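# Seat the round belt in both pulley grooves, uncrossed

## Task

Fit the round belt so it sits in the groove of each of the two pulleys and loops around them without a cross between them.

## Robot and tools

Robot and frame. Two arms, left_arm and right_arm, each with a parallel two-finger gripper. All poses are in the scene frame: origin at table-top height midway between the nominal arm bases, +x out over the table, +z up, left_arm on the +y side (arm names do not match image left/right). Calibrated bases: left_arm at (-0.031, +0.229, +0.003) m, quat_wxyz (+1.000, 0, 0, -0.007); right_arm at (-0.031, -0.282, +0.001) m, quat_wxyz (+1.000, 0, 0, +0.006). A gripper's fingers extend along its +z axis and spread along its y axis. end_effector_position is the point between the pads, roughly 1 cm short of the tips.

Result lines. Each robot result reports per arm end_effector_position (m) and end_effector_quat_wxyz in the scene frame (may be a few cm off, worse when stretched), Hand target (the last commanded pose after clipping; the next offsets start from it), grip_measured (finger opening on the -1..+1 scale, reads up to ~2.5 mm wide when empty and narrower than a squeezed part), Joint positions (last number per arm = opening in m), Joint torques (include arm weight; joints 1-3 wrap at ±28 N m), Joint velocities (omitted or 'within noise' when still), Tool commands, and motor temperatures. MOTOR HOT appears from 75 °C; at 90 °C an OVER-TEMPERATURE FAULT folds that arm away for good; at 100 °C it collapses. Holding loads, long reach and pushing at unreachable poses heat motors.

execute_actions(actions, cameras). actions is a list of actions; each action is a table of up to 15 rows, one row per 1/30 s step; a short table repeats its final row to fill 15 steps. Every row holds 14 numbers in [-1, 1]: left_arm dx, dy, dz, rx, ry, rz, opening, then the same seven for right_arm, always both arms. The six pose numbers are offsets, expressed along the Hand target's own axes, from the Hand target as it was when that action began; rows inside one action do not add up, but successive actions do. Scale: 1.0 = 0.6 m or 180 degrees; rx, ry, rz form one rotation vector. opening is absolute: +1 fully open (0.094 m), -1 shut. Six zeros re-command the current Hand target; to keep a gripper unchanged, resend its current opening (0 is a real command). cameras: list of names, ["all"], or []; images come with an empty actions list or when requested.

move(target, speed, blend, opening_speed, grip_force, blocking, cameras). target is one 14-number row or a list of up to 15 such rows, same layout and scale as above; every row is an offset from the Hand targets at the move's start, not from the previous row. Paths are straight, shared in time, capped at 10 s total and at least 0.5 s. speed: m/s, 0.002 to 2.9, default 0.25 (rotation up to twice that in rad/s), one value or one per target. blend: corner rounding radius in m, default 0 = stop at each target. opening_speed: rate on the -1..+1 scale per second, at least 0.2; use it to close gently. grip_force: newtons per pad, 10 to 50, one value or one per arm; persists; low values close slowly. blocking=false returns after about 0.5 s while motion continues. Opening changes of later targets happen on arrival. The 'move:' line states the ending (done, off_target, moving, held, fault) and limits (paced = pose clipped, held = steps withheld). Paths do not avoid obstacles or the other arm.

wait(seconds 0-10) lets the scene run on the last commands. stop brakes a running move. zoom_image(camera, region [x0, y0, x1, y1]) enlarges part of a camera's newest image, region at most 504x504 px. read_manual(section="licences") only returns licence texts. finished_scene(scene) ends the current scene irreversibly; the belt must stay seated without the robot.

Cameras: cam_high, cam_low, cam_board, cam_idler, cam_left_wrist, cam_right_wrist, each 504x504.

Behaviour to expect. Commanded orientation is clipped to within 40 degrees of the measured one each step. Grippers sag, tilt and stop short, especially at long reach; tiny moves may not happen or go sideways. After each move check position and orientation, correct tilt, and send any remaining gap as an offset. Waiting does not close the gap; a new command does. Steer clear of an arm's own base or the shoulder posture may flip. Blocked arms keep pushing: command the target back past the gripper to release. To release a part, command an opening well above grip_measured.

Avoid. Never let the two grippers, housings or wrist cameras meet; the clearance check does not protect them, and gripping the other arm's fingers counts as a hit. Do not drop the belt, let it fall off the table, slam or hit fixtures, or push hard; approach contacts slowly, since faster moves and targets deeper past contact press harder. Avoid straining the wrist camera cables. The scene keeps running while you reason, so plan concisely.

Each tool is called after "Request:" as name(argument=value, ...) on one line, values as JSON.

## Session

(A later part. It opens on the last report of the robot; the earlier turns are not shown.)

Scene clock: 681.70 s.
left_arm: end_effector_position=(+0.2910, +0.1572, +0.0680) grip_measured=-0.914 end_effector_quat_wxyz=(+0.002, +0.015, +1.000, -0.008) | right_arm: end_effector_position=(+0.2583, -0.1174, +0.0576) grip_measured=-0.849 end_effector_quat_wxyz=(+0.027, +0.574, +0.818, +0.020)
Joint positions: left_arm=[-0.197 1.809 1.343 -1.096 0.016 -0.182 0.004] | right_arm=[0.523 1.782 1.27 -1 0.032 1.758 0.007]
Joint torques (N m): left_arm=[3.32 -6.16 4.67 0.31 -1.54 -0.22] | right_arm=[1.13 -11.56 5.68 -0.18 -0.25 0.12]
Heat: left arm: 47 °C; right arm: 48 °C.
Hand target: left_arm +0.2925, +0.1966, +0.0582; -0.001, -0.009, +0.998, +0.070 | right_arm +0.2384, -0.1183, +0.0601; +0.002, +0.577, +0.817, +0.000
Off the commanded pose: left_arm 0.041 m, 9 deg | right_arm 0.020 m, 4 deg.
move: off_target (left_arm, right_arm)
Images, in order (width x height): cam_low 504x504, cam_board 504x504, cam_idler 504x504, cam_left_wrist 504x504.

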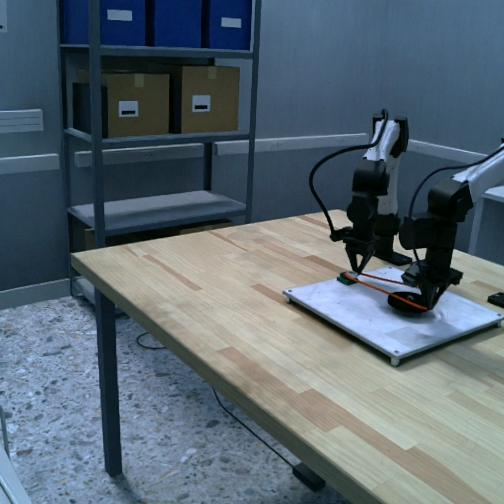

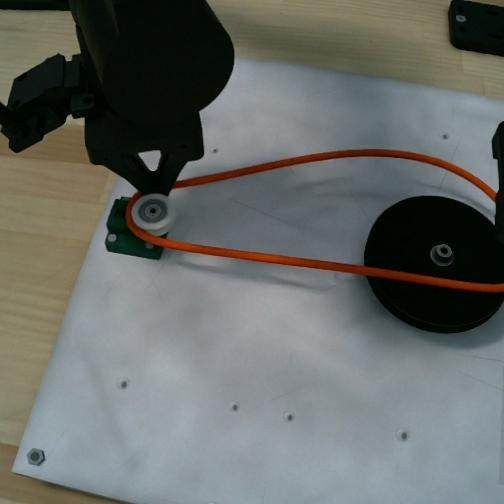

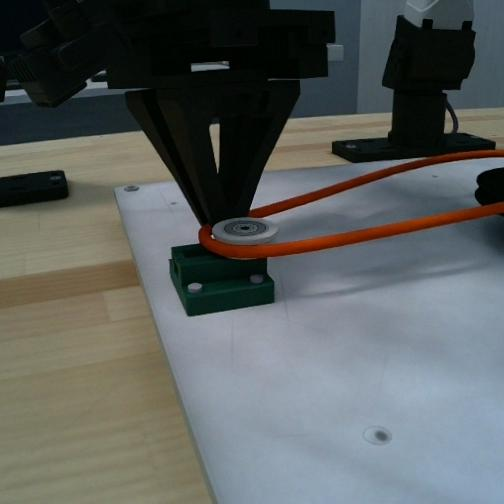

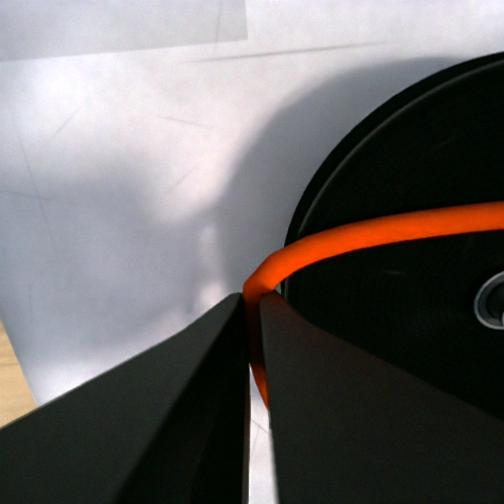

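Request:
move(target=[[-0.075,-0.016,-0.002,0,0,0.167,-0.97,0,0,0,0,0,0,-0.85]], cameras=["cam_board","cam_idler","cam_left_wrist","cam_low"], speed=0.05)

Request:
zoom_image(camera="cam_low", region=[380, 270, 450, 330])

Scene clock: 711.40 s.
left_arm: end_effector_position=(+0.3229, +0.1550, +0.0623) grip_measured=-0.914 end_effector_quat_wxyz=(-0.018, +0.261, +0.965, +0.004) | right_arm: end_effector_position=(+0.2569, -0.1150, +0.0576) grip_measured=-0.849 end_effector_quat_wxyz=(+0.022, +0.575, +0.818, +0.022)
Joint positions: left_arm=[-0.197 1.973 1.537 -1.171 -0.01 0.317 0.004] | right_arm=[0.527 1.782 1.27 -1 0.022 1.763 0.007]
Joint torques (N m): left_arm=[3.32 -6.75 7.72 0.39 -1.29 -0.02] | right_arm=[1.07 -11.38 5.64 -0.11 -0.12 0.11]
Heat: left arm: 46 °C; right arm: 48 °C.
Hand target: left_arm +0.3378, +0.1877, +0.0581; -0.019, +0.250, +0.966, +0.067 | right_arm +0.2384, -0.1183, +0.0601; +0.002, +0.577, +0.817, +0.000
Off the commanded pose: left_arm 0.036 m, 7 deg | right_arm 0.019 m, 4 deg.
move: off_target (left_arm, right_arm)
Images, in order (width x height): cam_low 504x504, cam_board 504x504, cam_idler 504x504, cam_left_wrist 504x504.

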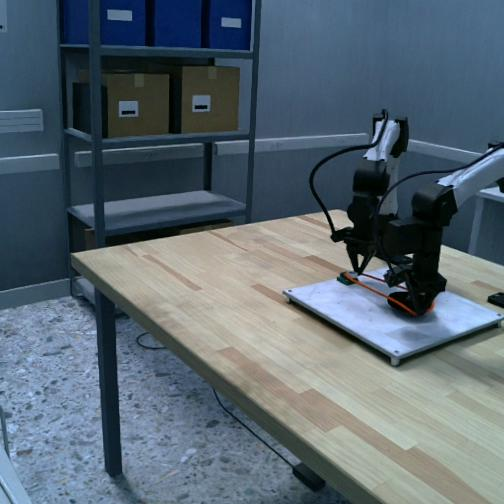

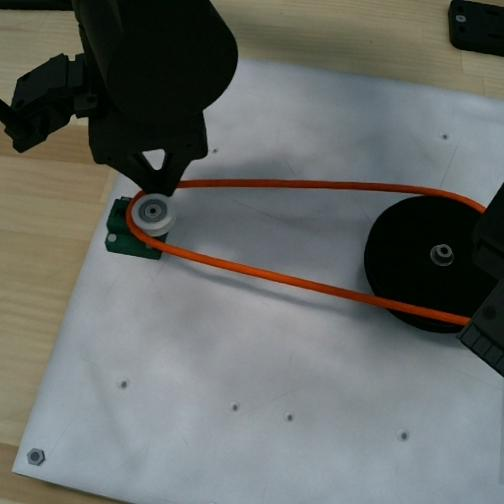

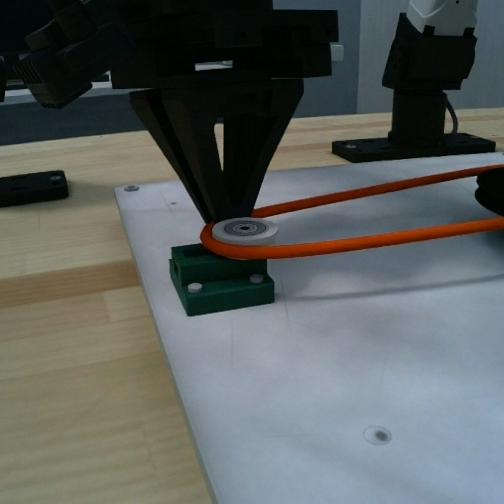

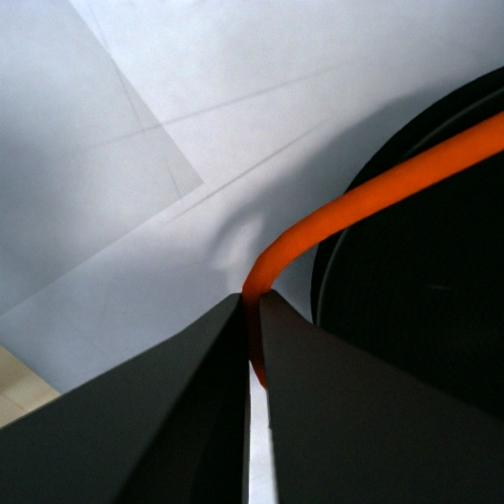

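Scaled by 7.200 from the camera's 504x504 image, which has a finer 720x720 frame.

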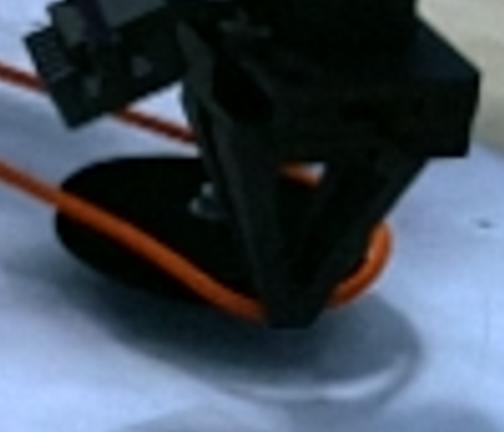

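Request:
move(target=[[-0.074,-0.027,-0.004,0,0,0.2,-0.97,0,0,0,0,0,0,-0.85]], cameras=["cam_board","cam_idler","cam_left_wrist","cam_low"], speed=0.05)

Request:
zoom_image(camera="cam_low", region=[380, 270, 450, 330])

Request:
zoom_image(camera="cam_idler", region=[120, 150, 340, 330])

Scene clock: 729.90 s.
left_arm: end_effector_position=(+0.3365, +0.1395, +0.0566) grip_measured=-0.914 end_effector_quat_wxyz=(-0.069, +0.529, +0.846, +0.002) | right_arm: end_effector_position=(+0.2502, -0.1055, +0.0576) grip_measured=-0.849 end_effector_quat_wxyz=(+0.000, +0.572, +0.819, +0.031)
Joint positions: left_arm=[-0.244 2.136 1.749 -1.316 -0.044 0.857 0.004] | right_arm=[0.537 1.782 1.27 -1.003 -0.025 1.768 0.007]
Joint torques (N m): left_arm=[0.83 -8.27 8.91 0.73 -0.99 0.11] | right_arm=[0.21 -11.52 5.53 -0.09 0.32 0.03]
Heat: left arm: 47 °C; right arm: 48 °C.
Hand target: left_arm +0.3687, +0.1521, +0.0553; -0.039, +0.536, +0.841, +0.058 | right_arm +0.2385, -0.1183, +0.0601; +0.002, +0.577, +0.817, +0.000
Off the commanded pose: left_arm 0.035 m, 7 deg | right_arm 0.018 m, 4 deg.
move: off_target (left_arm, right_arm)
Images, in order (width x height): cam_low 504x504, cam_board 504x504, cam_idler 504x504, cam_left_wrist 504x504.

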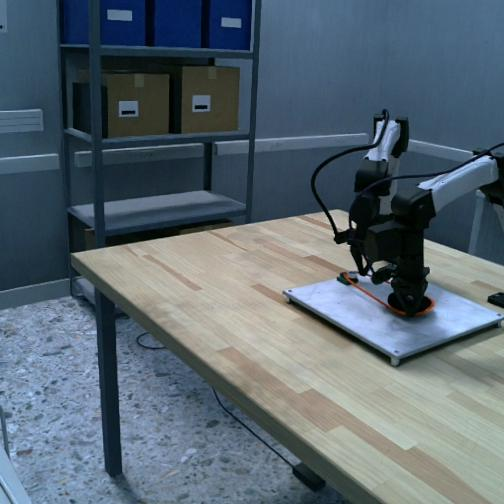

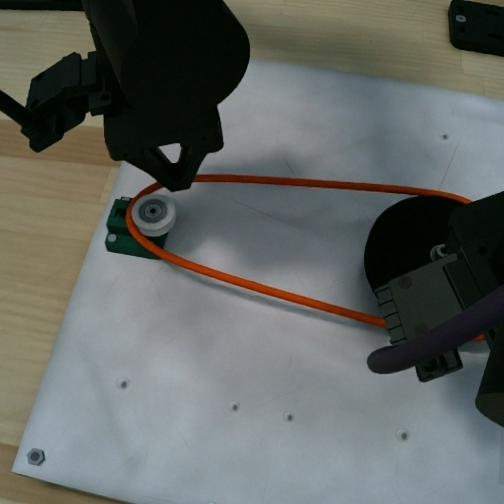

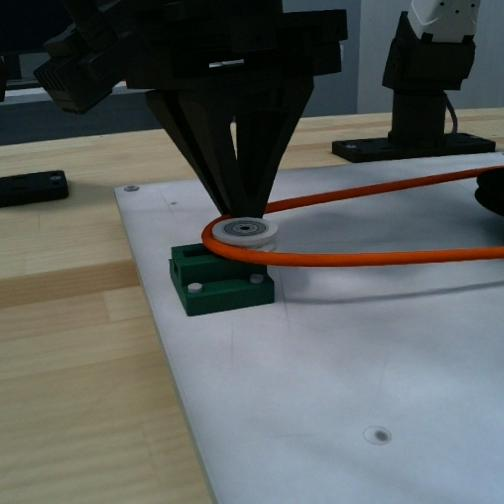

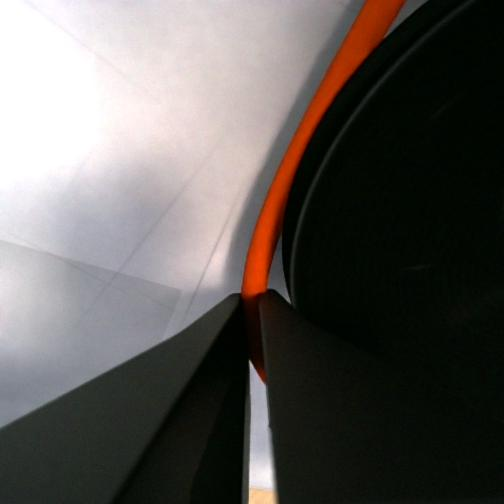

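Scaled by 7.200 from the camera's 504x504 image, which has a finer 720x720 frame.

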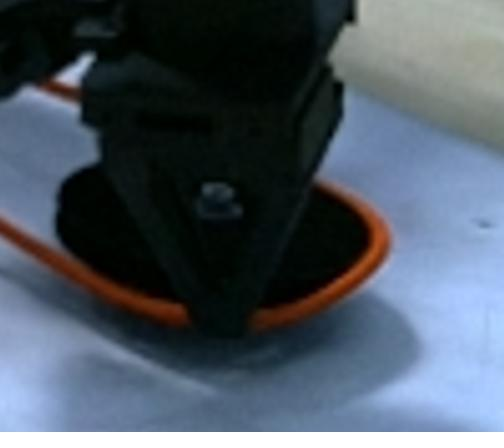

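Scaled by 2.291 from the camera's 504x504 image, which has a finer 720x720 frame.

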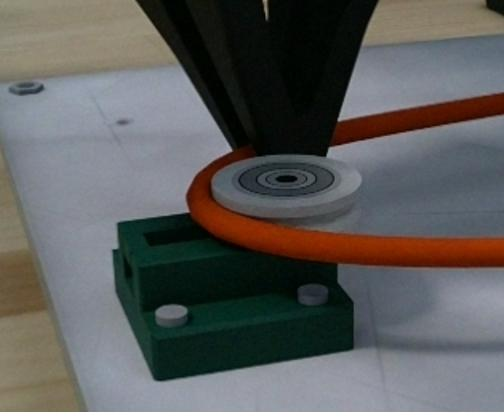

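Request:
move(target=[[0,0,-0.017,0,0,0,-0.97,0,0,0,0,0,0,-0.85]], cameras=["cam_board","cam_idler","cam_left_wrist","cam_low","cam_right_wrist"], speed=0.05)

Request:
zoom_image(camera="cam_low", region=[380, 270, 450, 330])

Request:
zoom_image(camera="cam_idler", region=[404, 130, 504, 270])

Scene clock: 743.97 s.
left_arm: end_effector_position=(+0.3372, +0.1381, +0.0635) grip_measured=-0.914 end_effector_quat_wxyz=(-0.069, +0.531, +0.845, +0.002) | right_arm: end_effector_position=(+0.2502, -0.1055, +0.0576) grip_measured=-0.849 end_effector_quat_wxyz=(+0.000, +0.572, +0.819, +0.031)
Joint positions: left_arm=[-0.248 2.136 1.777 -1.343 -0.045 0.857 0.004] | right_arm=[0.537 1.782 1.27 -1.003 -0.025 1.768 0.007]
Joint torques (N m): left_arm=[0.85 -8.55 9.51 0.64 -0.95 0.12] | right_arm=[0.34 -11.49 5.75 -0.14 0.32 0.08]
Heat: left arm: 49 °C; right arm: 48 °C.
Hand target: left_arm +0.3688, +0.1506, +0.0654; -0.039, +0.536, +0.841, +0.058 | right_arm +0.2385, -0.1184, +0.0601; +0.002, +0.577, +0.817, +0.000
Off the commanded pose: left_arm 0.034 m, 7 deg | right_arm 0.018 m, 4 deg.
move: off_target (left_arm, right_arm)
Images, in order (width x height): cam_low 504x504, cam_board 504x504, cam_idler 504x504, cam_left_wrist 504x504, cam_right_wrist 504x504.

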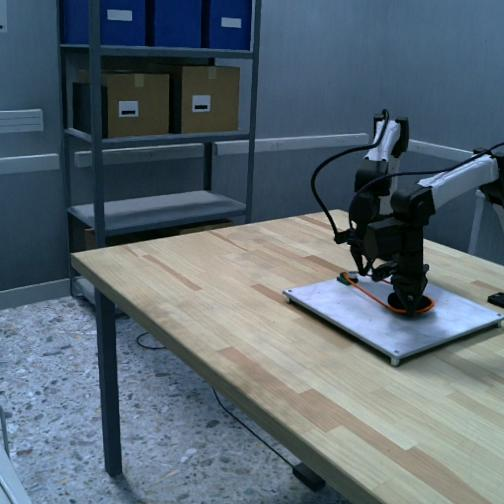

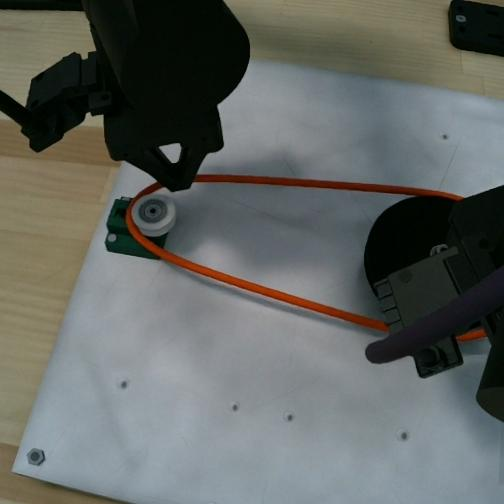

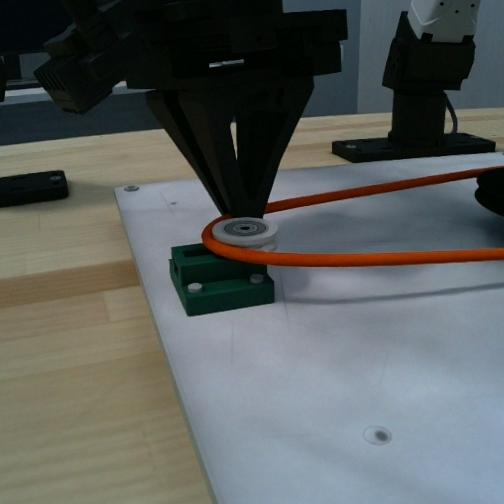

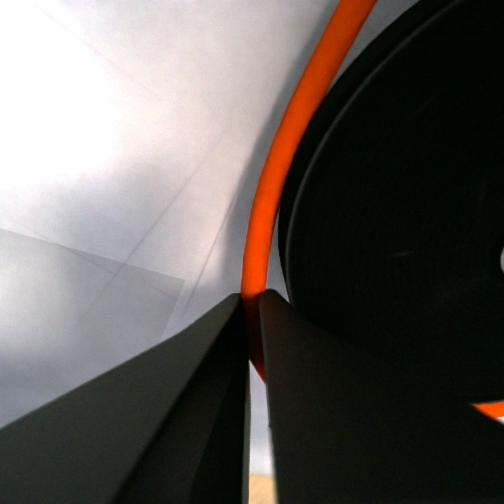

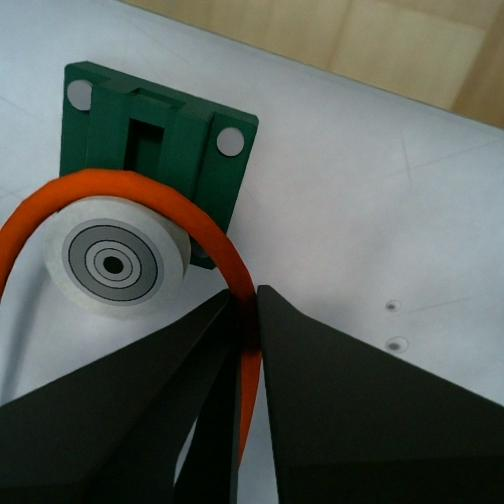

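Scaled by 7.200 from the camera's 504x504 image, which has a finer 720x720 frame.

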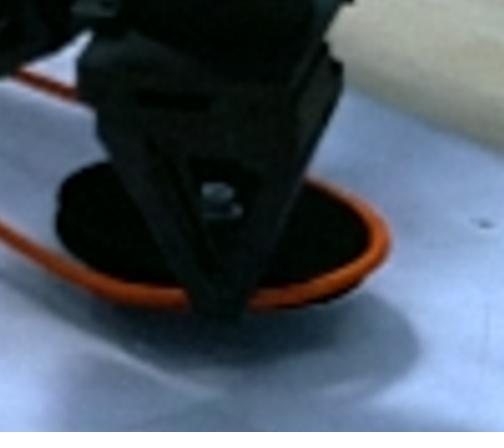

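Scaled by 3.600 from the camera's 504x504 image, which has a finer 720x720 frame.

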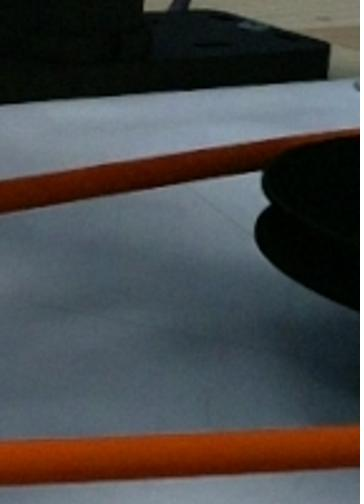

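Request:
move(target=[[0,0,0,0,0,0,-0.97,0.011,-0.0315,0,0,0,0,-0.85]], cameras=["cam_board","cam_idler","cam_left_wrist","cam_low","cam_right_wrist"], speed=0.05)

Request:
zoom_image(camera="cam_low", region=[380, 270, 450, 330])

Request:
zoom_image(camera="cam_idler", region=[120, 150, 340, 330])

Scene clock: 759.37 s.
left_arm: end_effector_position=(+0.3378, +0.1362, +0.0633) grip_measured=-0.914 end_effector_quat_wxyz=(-0.068, +0.533, +0.843, +0.002) | right_arm: end_effector_position=(+0.2435, -0.1031, +0.0584) grip_measured=-0.849 end_effector_quat_wxyz=(+0.013, +0.574, +0.818, +0.042)
Joint positions: left_arm=[-0.252 2.139 1.782 -1.343 -0.045 0.857 0.004] | right_arm=[0.563 1.738 1.218 -0.964 -0.007 1.8 0.007]
Joint torques (N m): left_arm=[1.31 -8.77 9.02 0.63 -0.96 0.11] | right_arm=[0.79 -12.6 3.84 -0.26 0.09 0.06]
Motor temperatures (°C): left_arm=[25 51 43 24 29 23 31] | right_arm=[24 49 33 25 26 22 25]
Heat: left arm: 51 °C; right arm: 49 °C.
Hand target: left_arm +0.3687, +0.1506, +0.0653; -0.039, +0.536, +0.841, +0.058 | right_arm +0.2184, -0.1184, +0.0600; +0.002, +0.577, +0.817, +0.000
Off the commanded pose: left_arm 0.034 m, 7 deg | right_arm 0.029 m, 5 deg.
move: off_target (left_arm, right_arm)
Images, in order (width x height): cam_low 504x504, cam_board 504x504, cam_idler 504x504, cam_left_wrist 504x504, cam_right_wrist 504x504.

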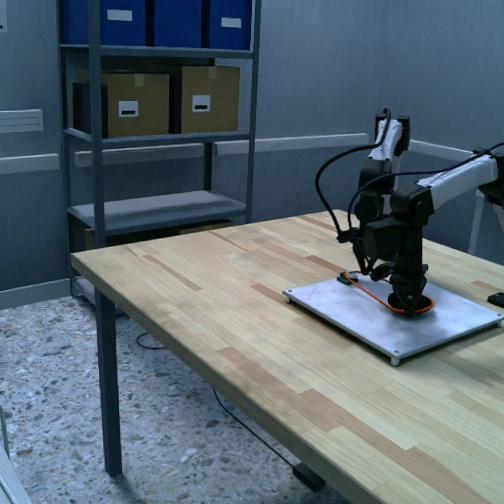

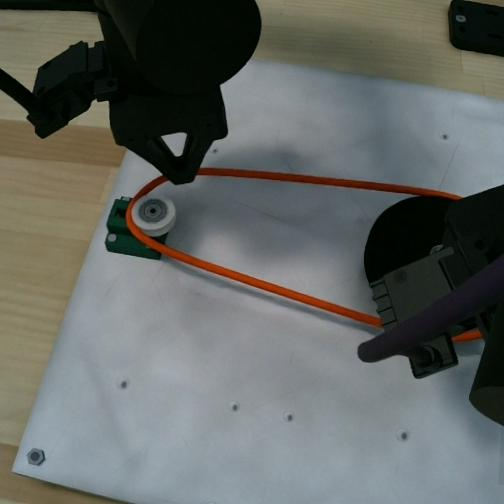

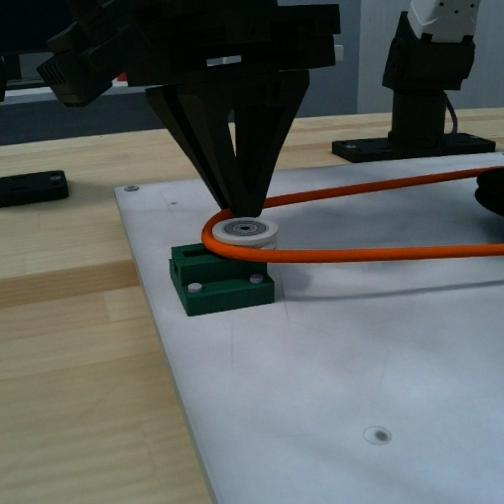

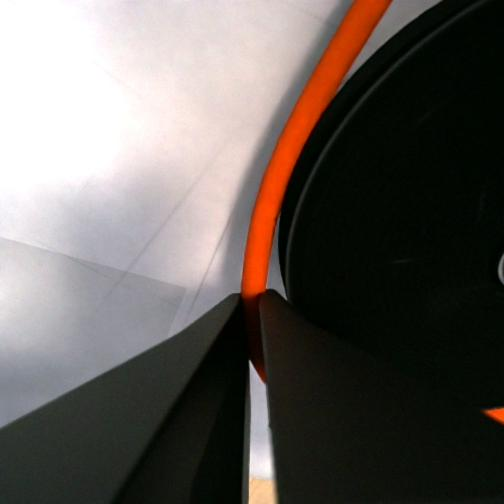

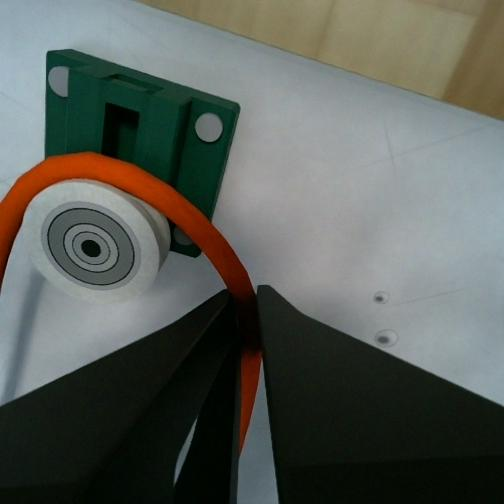

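Scaled by 7.200 from the camera's 504x504 image, which has a finer 720x720 frame.

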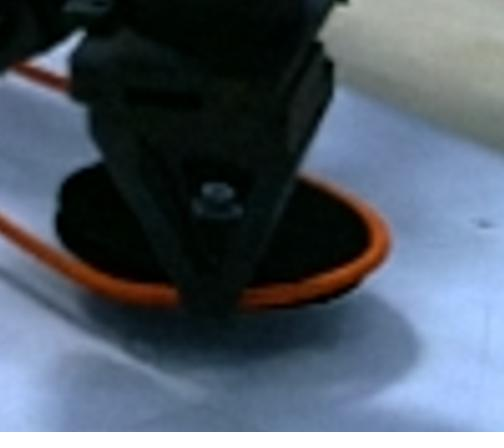

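Scaled by 2.291 from the camera's 504x504 image, which has a finer 720x720 frame.

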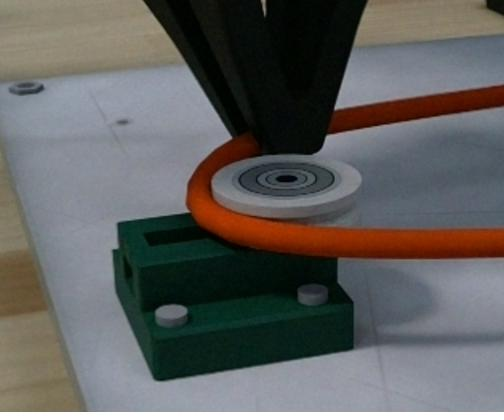

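Request:
move(target=[[0,-0.02,0,0,0,0,-0.97,-0.011,0.0315,0,0,0,0,-0.85],[0,-0.02,0,0,0,0,-0.82,-0.011,0.0315,0,0,0,0,-0.85]], cameras=["cam_board","cam_idler","cam_left_wrist","cam_low","cam_right_wrist"], speed=0.05)

Request:
zoom_image(camera="cam_low", region=[380, 270, 450, 330])

Scene clock: 777.87 s.
left_arm: end_effector_position=(+0.3385, +0.1374, +0.0588) grip_measured=-0.821 end_effector_quat_wxyz=(-0.070, +0.537, +0.841, +0.015) | right_arm: end_effector_position=(+0.2478, -0.1051, +0.0594) grip_measured=-0.849 end_effector_quat_wxyz=(+0.008, +0.574, +0.818, +0.036)
Joint positions: left_arm=[-0.26 2.139 1.763 -1.321 -0.069 0.857 0.008] | right_arm=[0.547 1.758 1.247 -0.987 -0.014 1.782 0.007]
Joint torques (N m): left_arm=[0.14 -11.4 5.64 0.63 -0.72 -0.07] | right_arm=[-0.69 -9.13 7.83 -0.2 0.17 -0.11]
Heat: left arm: 53 °C; right arm: 51 °C.
Hand target: left_arm +0.3578, +0.1456, +0.0647; -0.039, +0.536, +0.841, +0.058 | right_arm +0.2384, -0.1184, +0.0601; +0.002, +0.577, +0.817, +0.000
Off the commanded pose: left_arm 0.022 m, 6 deg | right_arm 0.016 m, 4 deg.
move: off_target (left_arm, right_arm); target 2's new opening was sent with left_arm's hand 0.023 m and 7 deg from that target
Images, in order (width x height): cam_low 504x504, cam_board 504x504, cam_idler 504x504, cam_left_wrist 504x504, cam_right_wrist 504x504.

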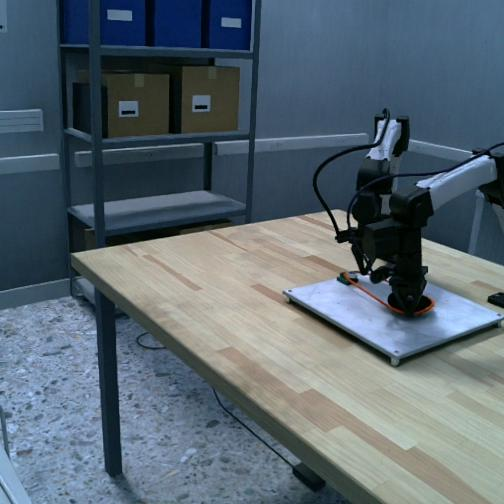

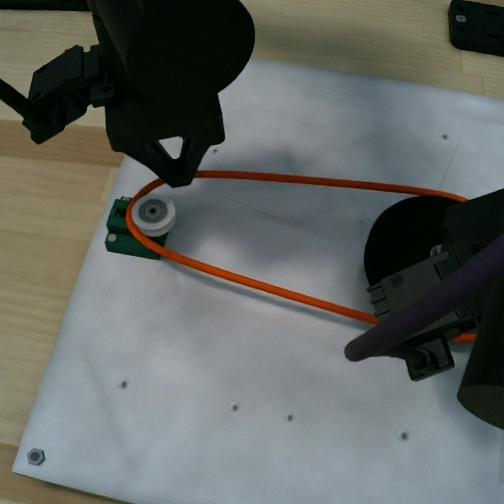

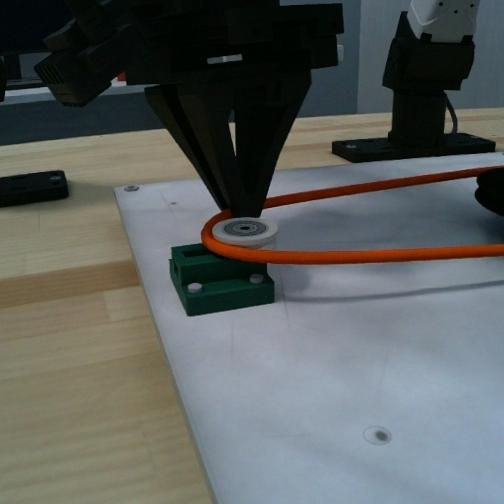

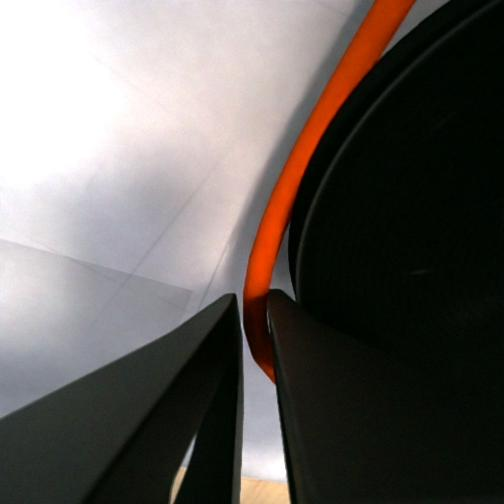

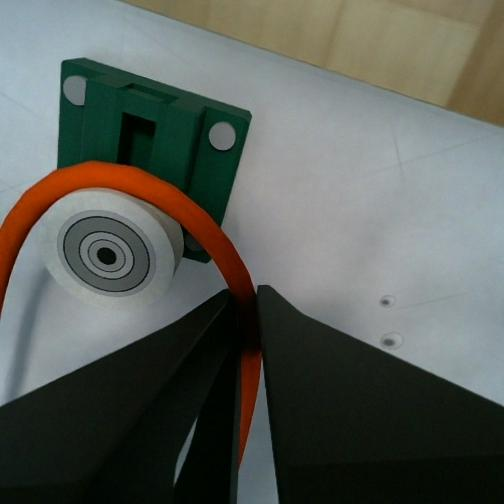

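Scaled by 7.200 from the camera's 504x504 image, which has a finer 720x720 frame.

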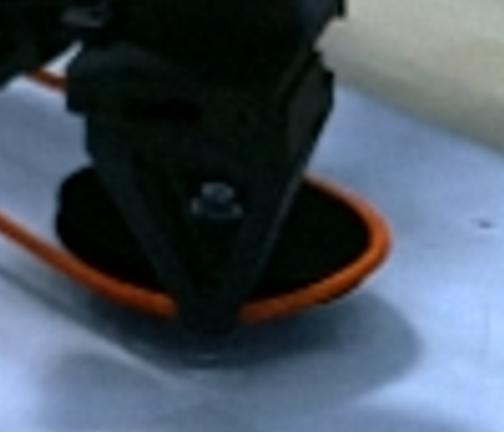

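Request:
move(target=[0,-0.01,-0.07,0,0,0,-0.82,0,0,0,0,0,0,-0.85], cameras=["cam_board","cam_idler","cam_left_wrist","cam_low"], speed=0.06)

Request:
zoom_image(camera="cam_low", region=[380, 270, 450, 330])

Scene clock: 791.53 s.
left_arm: end_effector_position=(+0.3418, +0.1303, +0.0856) grip_measured=-0.821 end_effector_quat_wxyz=(-0.066, +0.542, +0.837, +0.030) | right_arm: end_effector_position=(+0.2398, -0.1121, +0.0589) grip_measured=-0.849 end_effector_quat_wxyz=(+0.001, +0.575, +0.818, +0.016)
Joint positions: left_arm=[-0.286 2.135 1.864 -1.412 -0.093 0.843 0.008] | right_arm=[0.544 1.758 1.247 -1.029 -0.011 1.78 0.007]
Joint torques (N m): left_arm=[0.47 -12.89 7.84 0.13 -0.51 -0.16] | right_arm=[-0.39 -9.03 7.46 0.07 0.16 -0.06]
Motor temperatures (°C): left_arm=[25 57 42 24 28 23 30] | right_arm=[24 49 33 25 26 22 24]
Heat: left arm: 57 °C; right arm: 49 °C.
Hand target: left_arm +0.3525, +0.1372, +0.1060; -0.039, +0.536, +0.841, +0.058 | right_arm +0.2384, -0.1184, +0.0601; +0.002, +0.577, +0.817, +0.000
Off the commanded pose: left_arm 0.024 m, 5 deg | right_arm 0.007 m, 2 deg.
move: off_target (left_arm)
Images, in order (width x height): cam_low 504x504, cam_board 504x504, cam_idler 504x504, cam_left_wrist 504x504.

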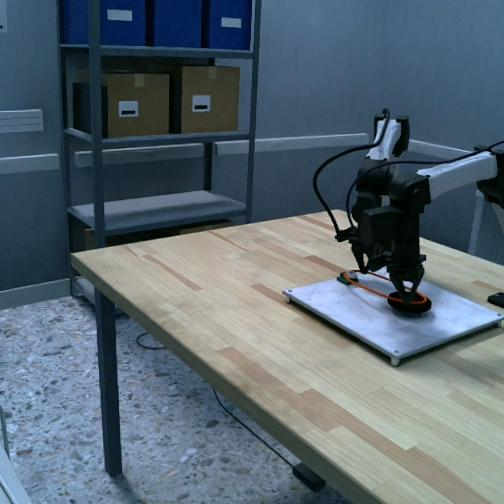

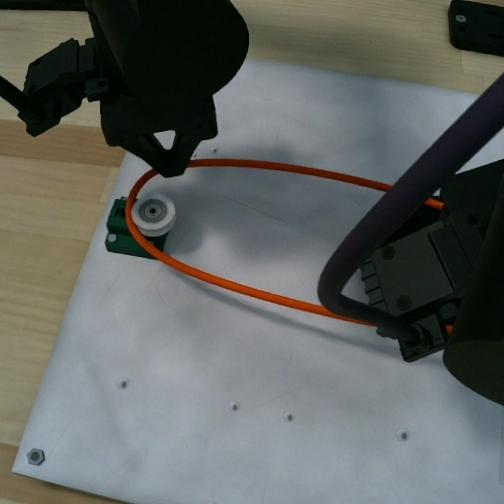

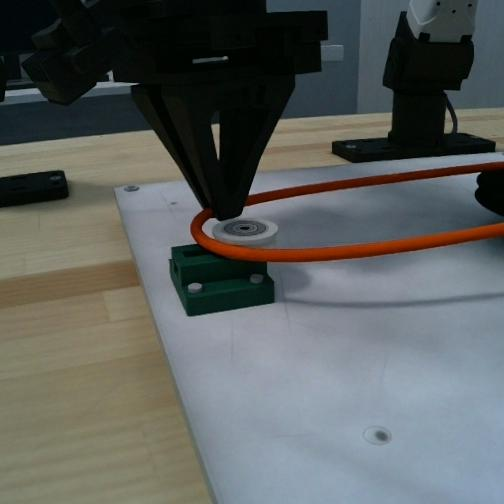

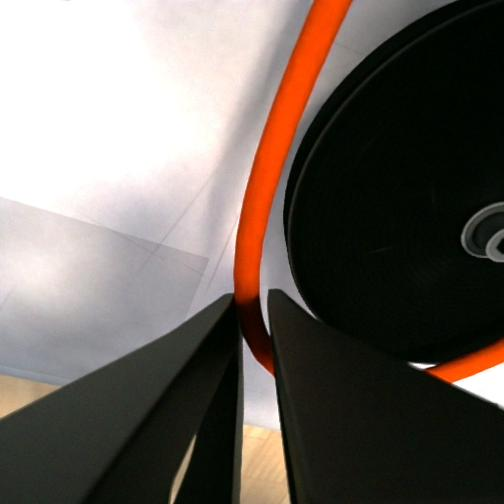

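Scaled by 7.200 from the camera's 504x504 image, which has a finer 720x720 frame.

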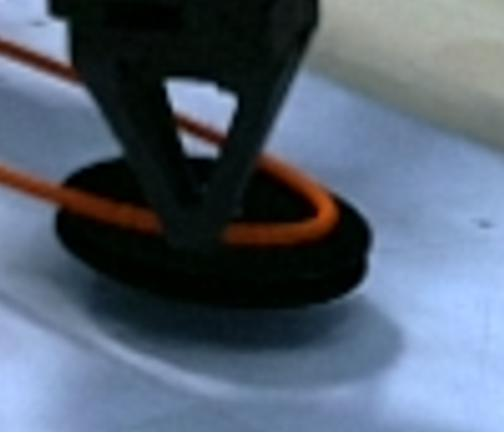

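Request:
move(target=[[0,0,0,0,0,0,-0.97,0,0,0,0,0,0,-0.85],[0.107,-0.065,0.021,0,0,-0.361,-0.97,0,0,0,0,0,0,-0.85]], cameras=["cam_board","cam_idler","cam_left_wrist","cam_low"], speed=0.06)

Request:
zoom_image(camera="cam_low", region=[380, 270, 450, 330])

Scene clock: 825.00 s.
left_arm: end_effector_position=(+0.2888, +0.1516, +0.0880) grip_measured=-0.915 end_effector_quat_wxyz=(-0.022, +0.037, +0.999, +0.026) | right_arm: end_effector_position=(+0.2538, -0.1162, +0.0595) grip_measured=-0.849 end_effector_quat_wxyz=(+0.030, +0.576, +0.816, +0.025)
Joint positions: left_arm=[-0.244 1.849 1.473 -1.248 -0.041 -0.186 0.004] | right_arm=[0.535 1.758 1.247 -0.99 0.035 1.774 0.007]
Joint torques (N m): left_arm=[2.96 -10.86 5.5 0.11 -1.05 -0.37] | right_arm=[0.36 -9.22 7.38 -0.17 -0.3 -0.01]
Motor temperatures (°C): left_arm=[25 69 40 23 28 23 29] | right_arm=[24 47 34 24 25 22 24]
Heat: left arm: 69 °C; right arm: 47 °C.
Hand target: left_arm +0.2912, +0.1795, +0.0997; -0.002, +0.011, +0.997, +0.070 (not the last commanded pose) | right_arm +0.2385, -0.1183, +0.0601; +0.002, +0.577, +0.817, +0.000
Off the commanded pose: left_arm 0.031 m, 7 deg | right_arm 0.016 m, 4 deg.
move: off_target (left_arm, right_arm; path cut at 10 s); path passed 1 of 2 targets
Images, in order (width x height): cam_low 504x504, cam_board 504x504, cam_idler 504x504, cam_left_wrist 504x504.

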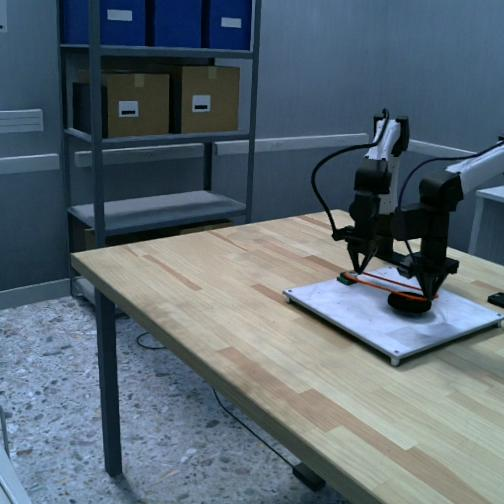

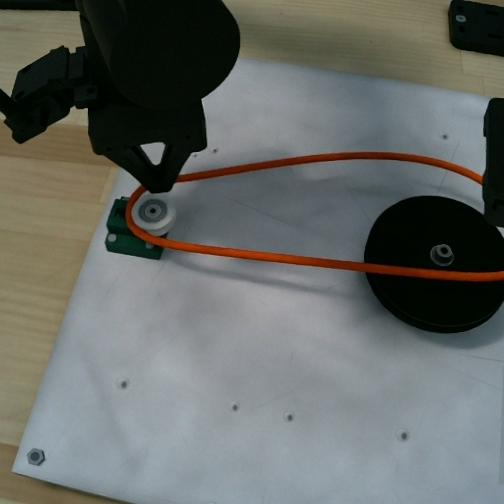

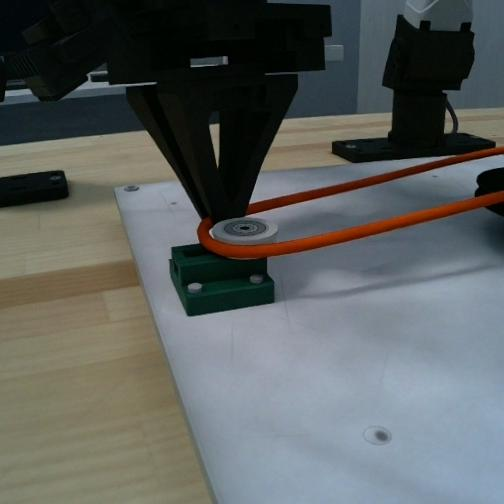

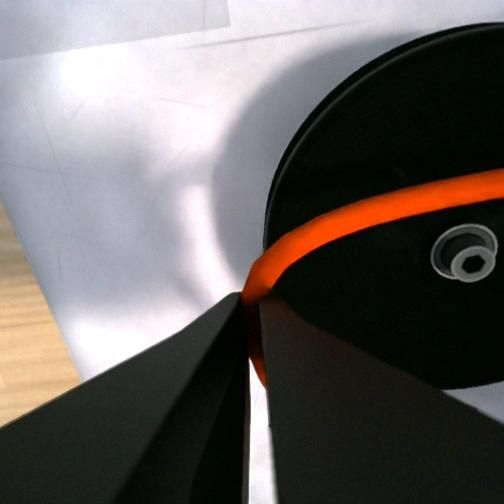

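Scaled by 7.200 from the camera's 504x504 image, which has a finer 720x720 frame.

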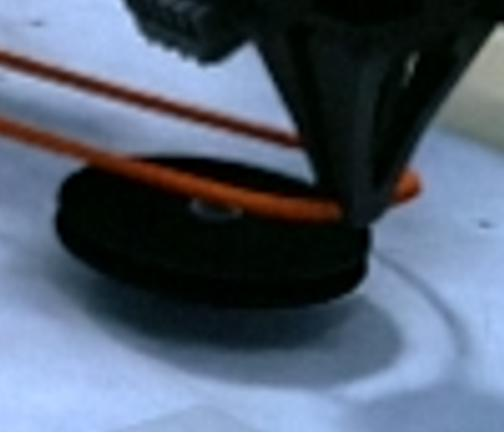

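Request:
execute_actions(actions=[])

Scene clock: 853.63 s.
left_arm: end_effector_position=(+0.2888, +0.1516, +0.0880) grip_measured=-0.915 end_effector_quat_wxyz=(-0.022, +0.037, +0.999, +0.026) | right_arm: end_effector_position=(+0.2538, -0.1162, +0.0595) grip_measured=-0.849 end_effector_quat_wxyz=(+0.030, +0.576, +0.816, +0.025)
Joint positions: left_arm=[-0.244 1.849 1.473 -1.248 -0.041 -0.186 0.004] | right_arm=[0.535 1.758 1.247 -0.99 0.035 1.774 0.007]
Joint velocities: within noise
Joint torques (N m): left_arm=[3.03 -10.81 5.37 0.11 -1.04 -0.36] | right_arm=[0.14 -9.29 7.73 -0.18 -0.28 0.02]
Motor temperatures (°C): left_arm=[26 66 39 23 29 23 30] | right_arm=[24 46 34 24 26 22 24]
Heat: left arm: 66 °C; right arm: 46 °C.
Hand target: left_arm +0.2912, +0.1796, +0.0997; -0.002, +0.011, +0.997, +0.070 (not the last commanded pose) | right_arm +0.2385, -0.1183, +0.0601; +0.002, +0.577, +0.817, +0.000
Tool commands: left_gripper/opening=-0.97 right_gripper/opening=-0.85
Off the commanded pose: left_arm 0.031 m, 7 deg | right_arm 0.016 m, 4 deg.

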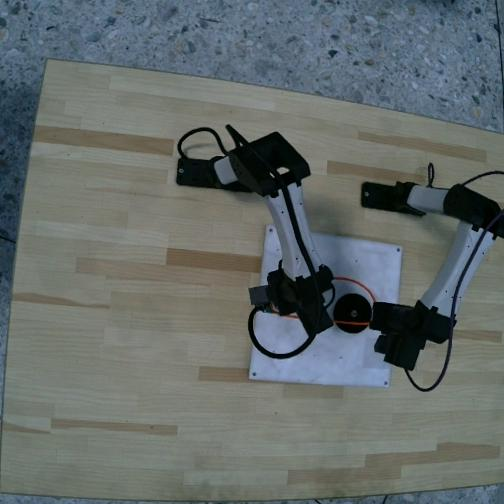

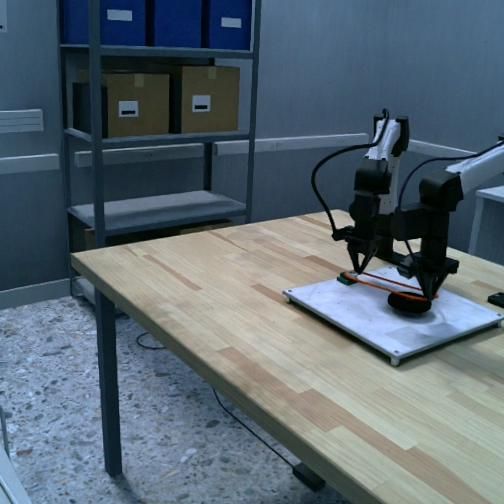

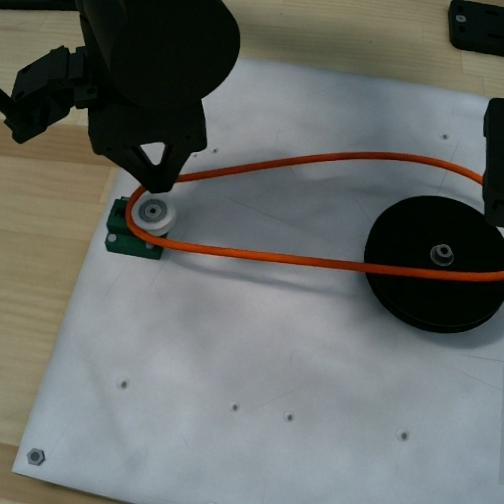

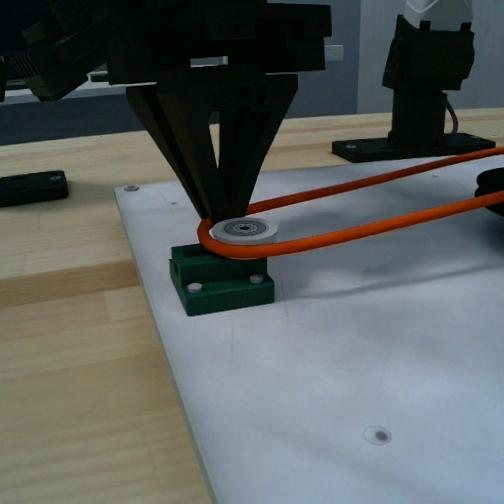

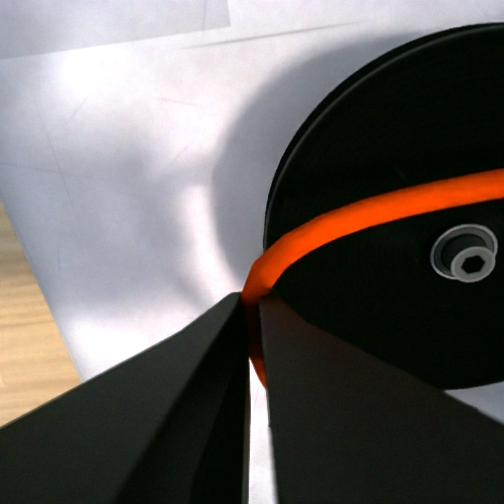

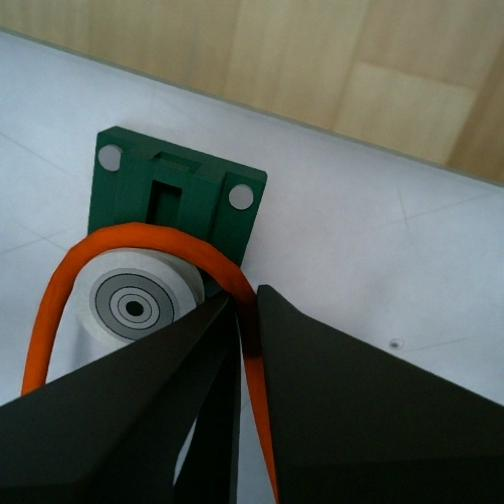

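Request:
move(target=[[0,0.027,0,0,0,0,-0.97,0,0,0,0,0,0,-0.85],[0,0.017,0.073,0,0,0,-0.97,0.011,-0.0315,0,0,0,0,-0.85]], speed=0.1, cameras=["cam_board","cam_left_wrist","cam_right_wrist"])

Scene clock: 863.13 s.
left_arm: end_effector_position=(+0.2938, +0.1571, +0.0611) grip_measured=-0.915 end_effector_quat_wxyz=(+0.000, +0.033, +0.999, +0.003) | right_arm: end_effector_position=(+0.2555, -0.1160, +0.0584) grip_measured=-0.849 end_effector_quat_wxyz=(+0.046, +0.579, +0.814, +0.034)
Joint positions: left_arm=[-0.206 1.833 1.346 -1.084 -0.006 -0.155 0.004] | right_arm=[0.545 1.741 1.22 -0.952 0.058 1.79 0.007]
Joint torques (N m): left_arm=[3.79 -8.1 3.85 0.2 -1.35 -0.15] | right_arm=[2.06 -12.88 3.81 -0.38 -0.49 0.14]
Motor temperatures (°C): left_arm=[26 65 39 23 29 23 30] | right_arm=[24 46 34 25 26 22 24]
Heat: left arm: 65 °C; right arm: 46 °C.
Hand target: left_arm +0.2913, +0.1957, +0.0577; -0.002, +0.011, +0.997, +0.070 | right_arm +0.2184, -0.1184, +0.0600; +0.002, +0.577, +0.817, +0.000
Off the commanded pose: left_arm 0.039 m, 8 deg | right_arm 0.037 m, 6 deg.
move: off_target (left_arm, right_arm)
Images, in order (width x height): cam_board 504x504, cam_left_wrist 504x504, cam_right_wrist 504x504.

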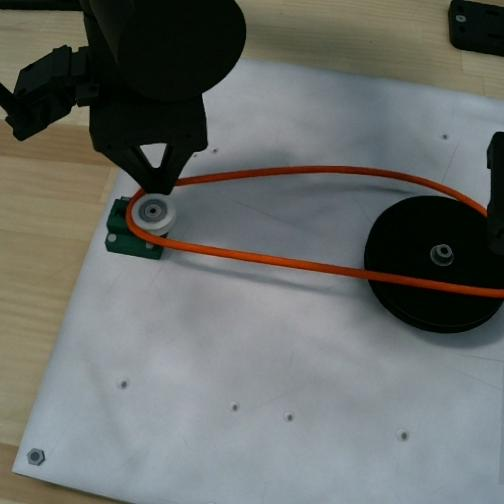

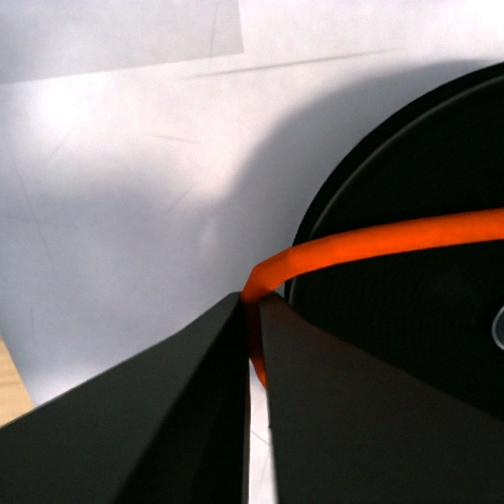

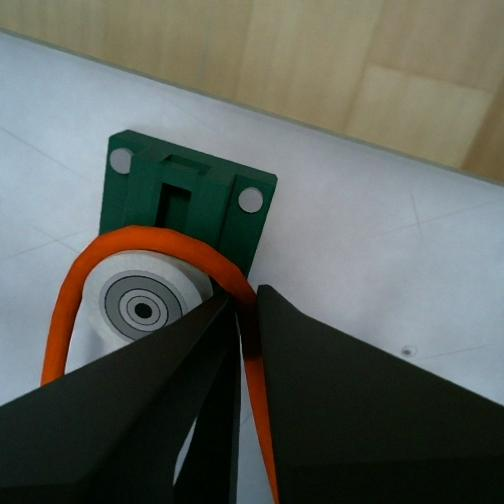

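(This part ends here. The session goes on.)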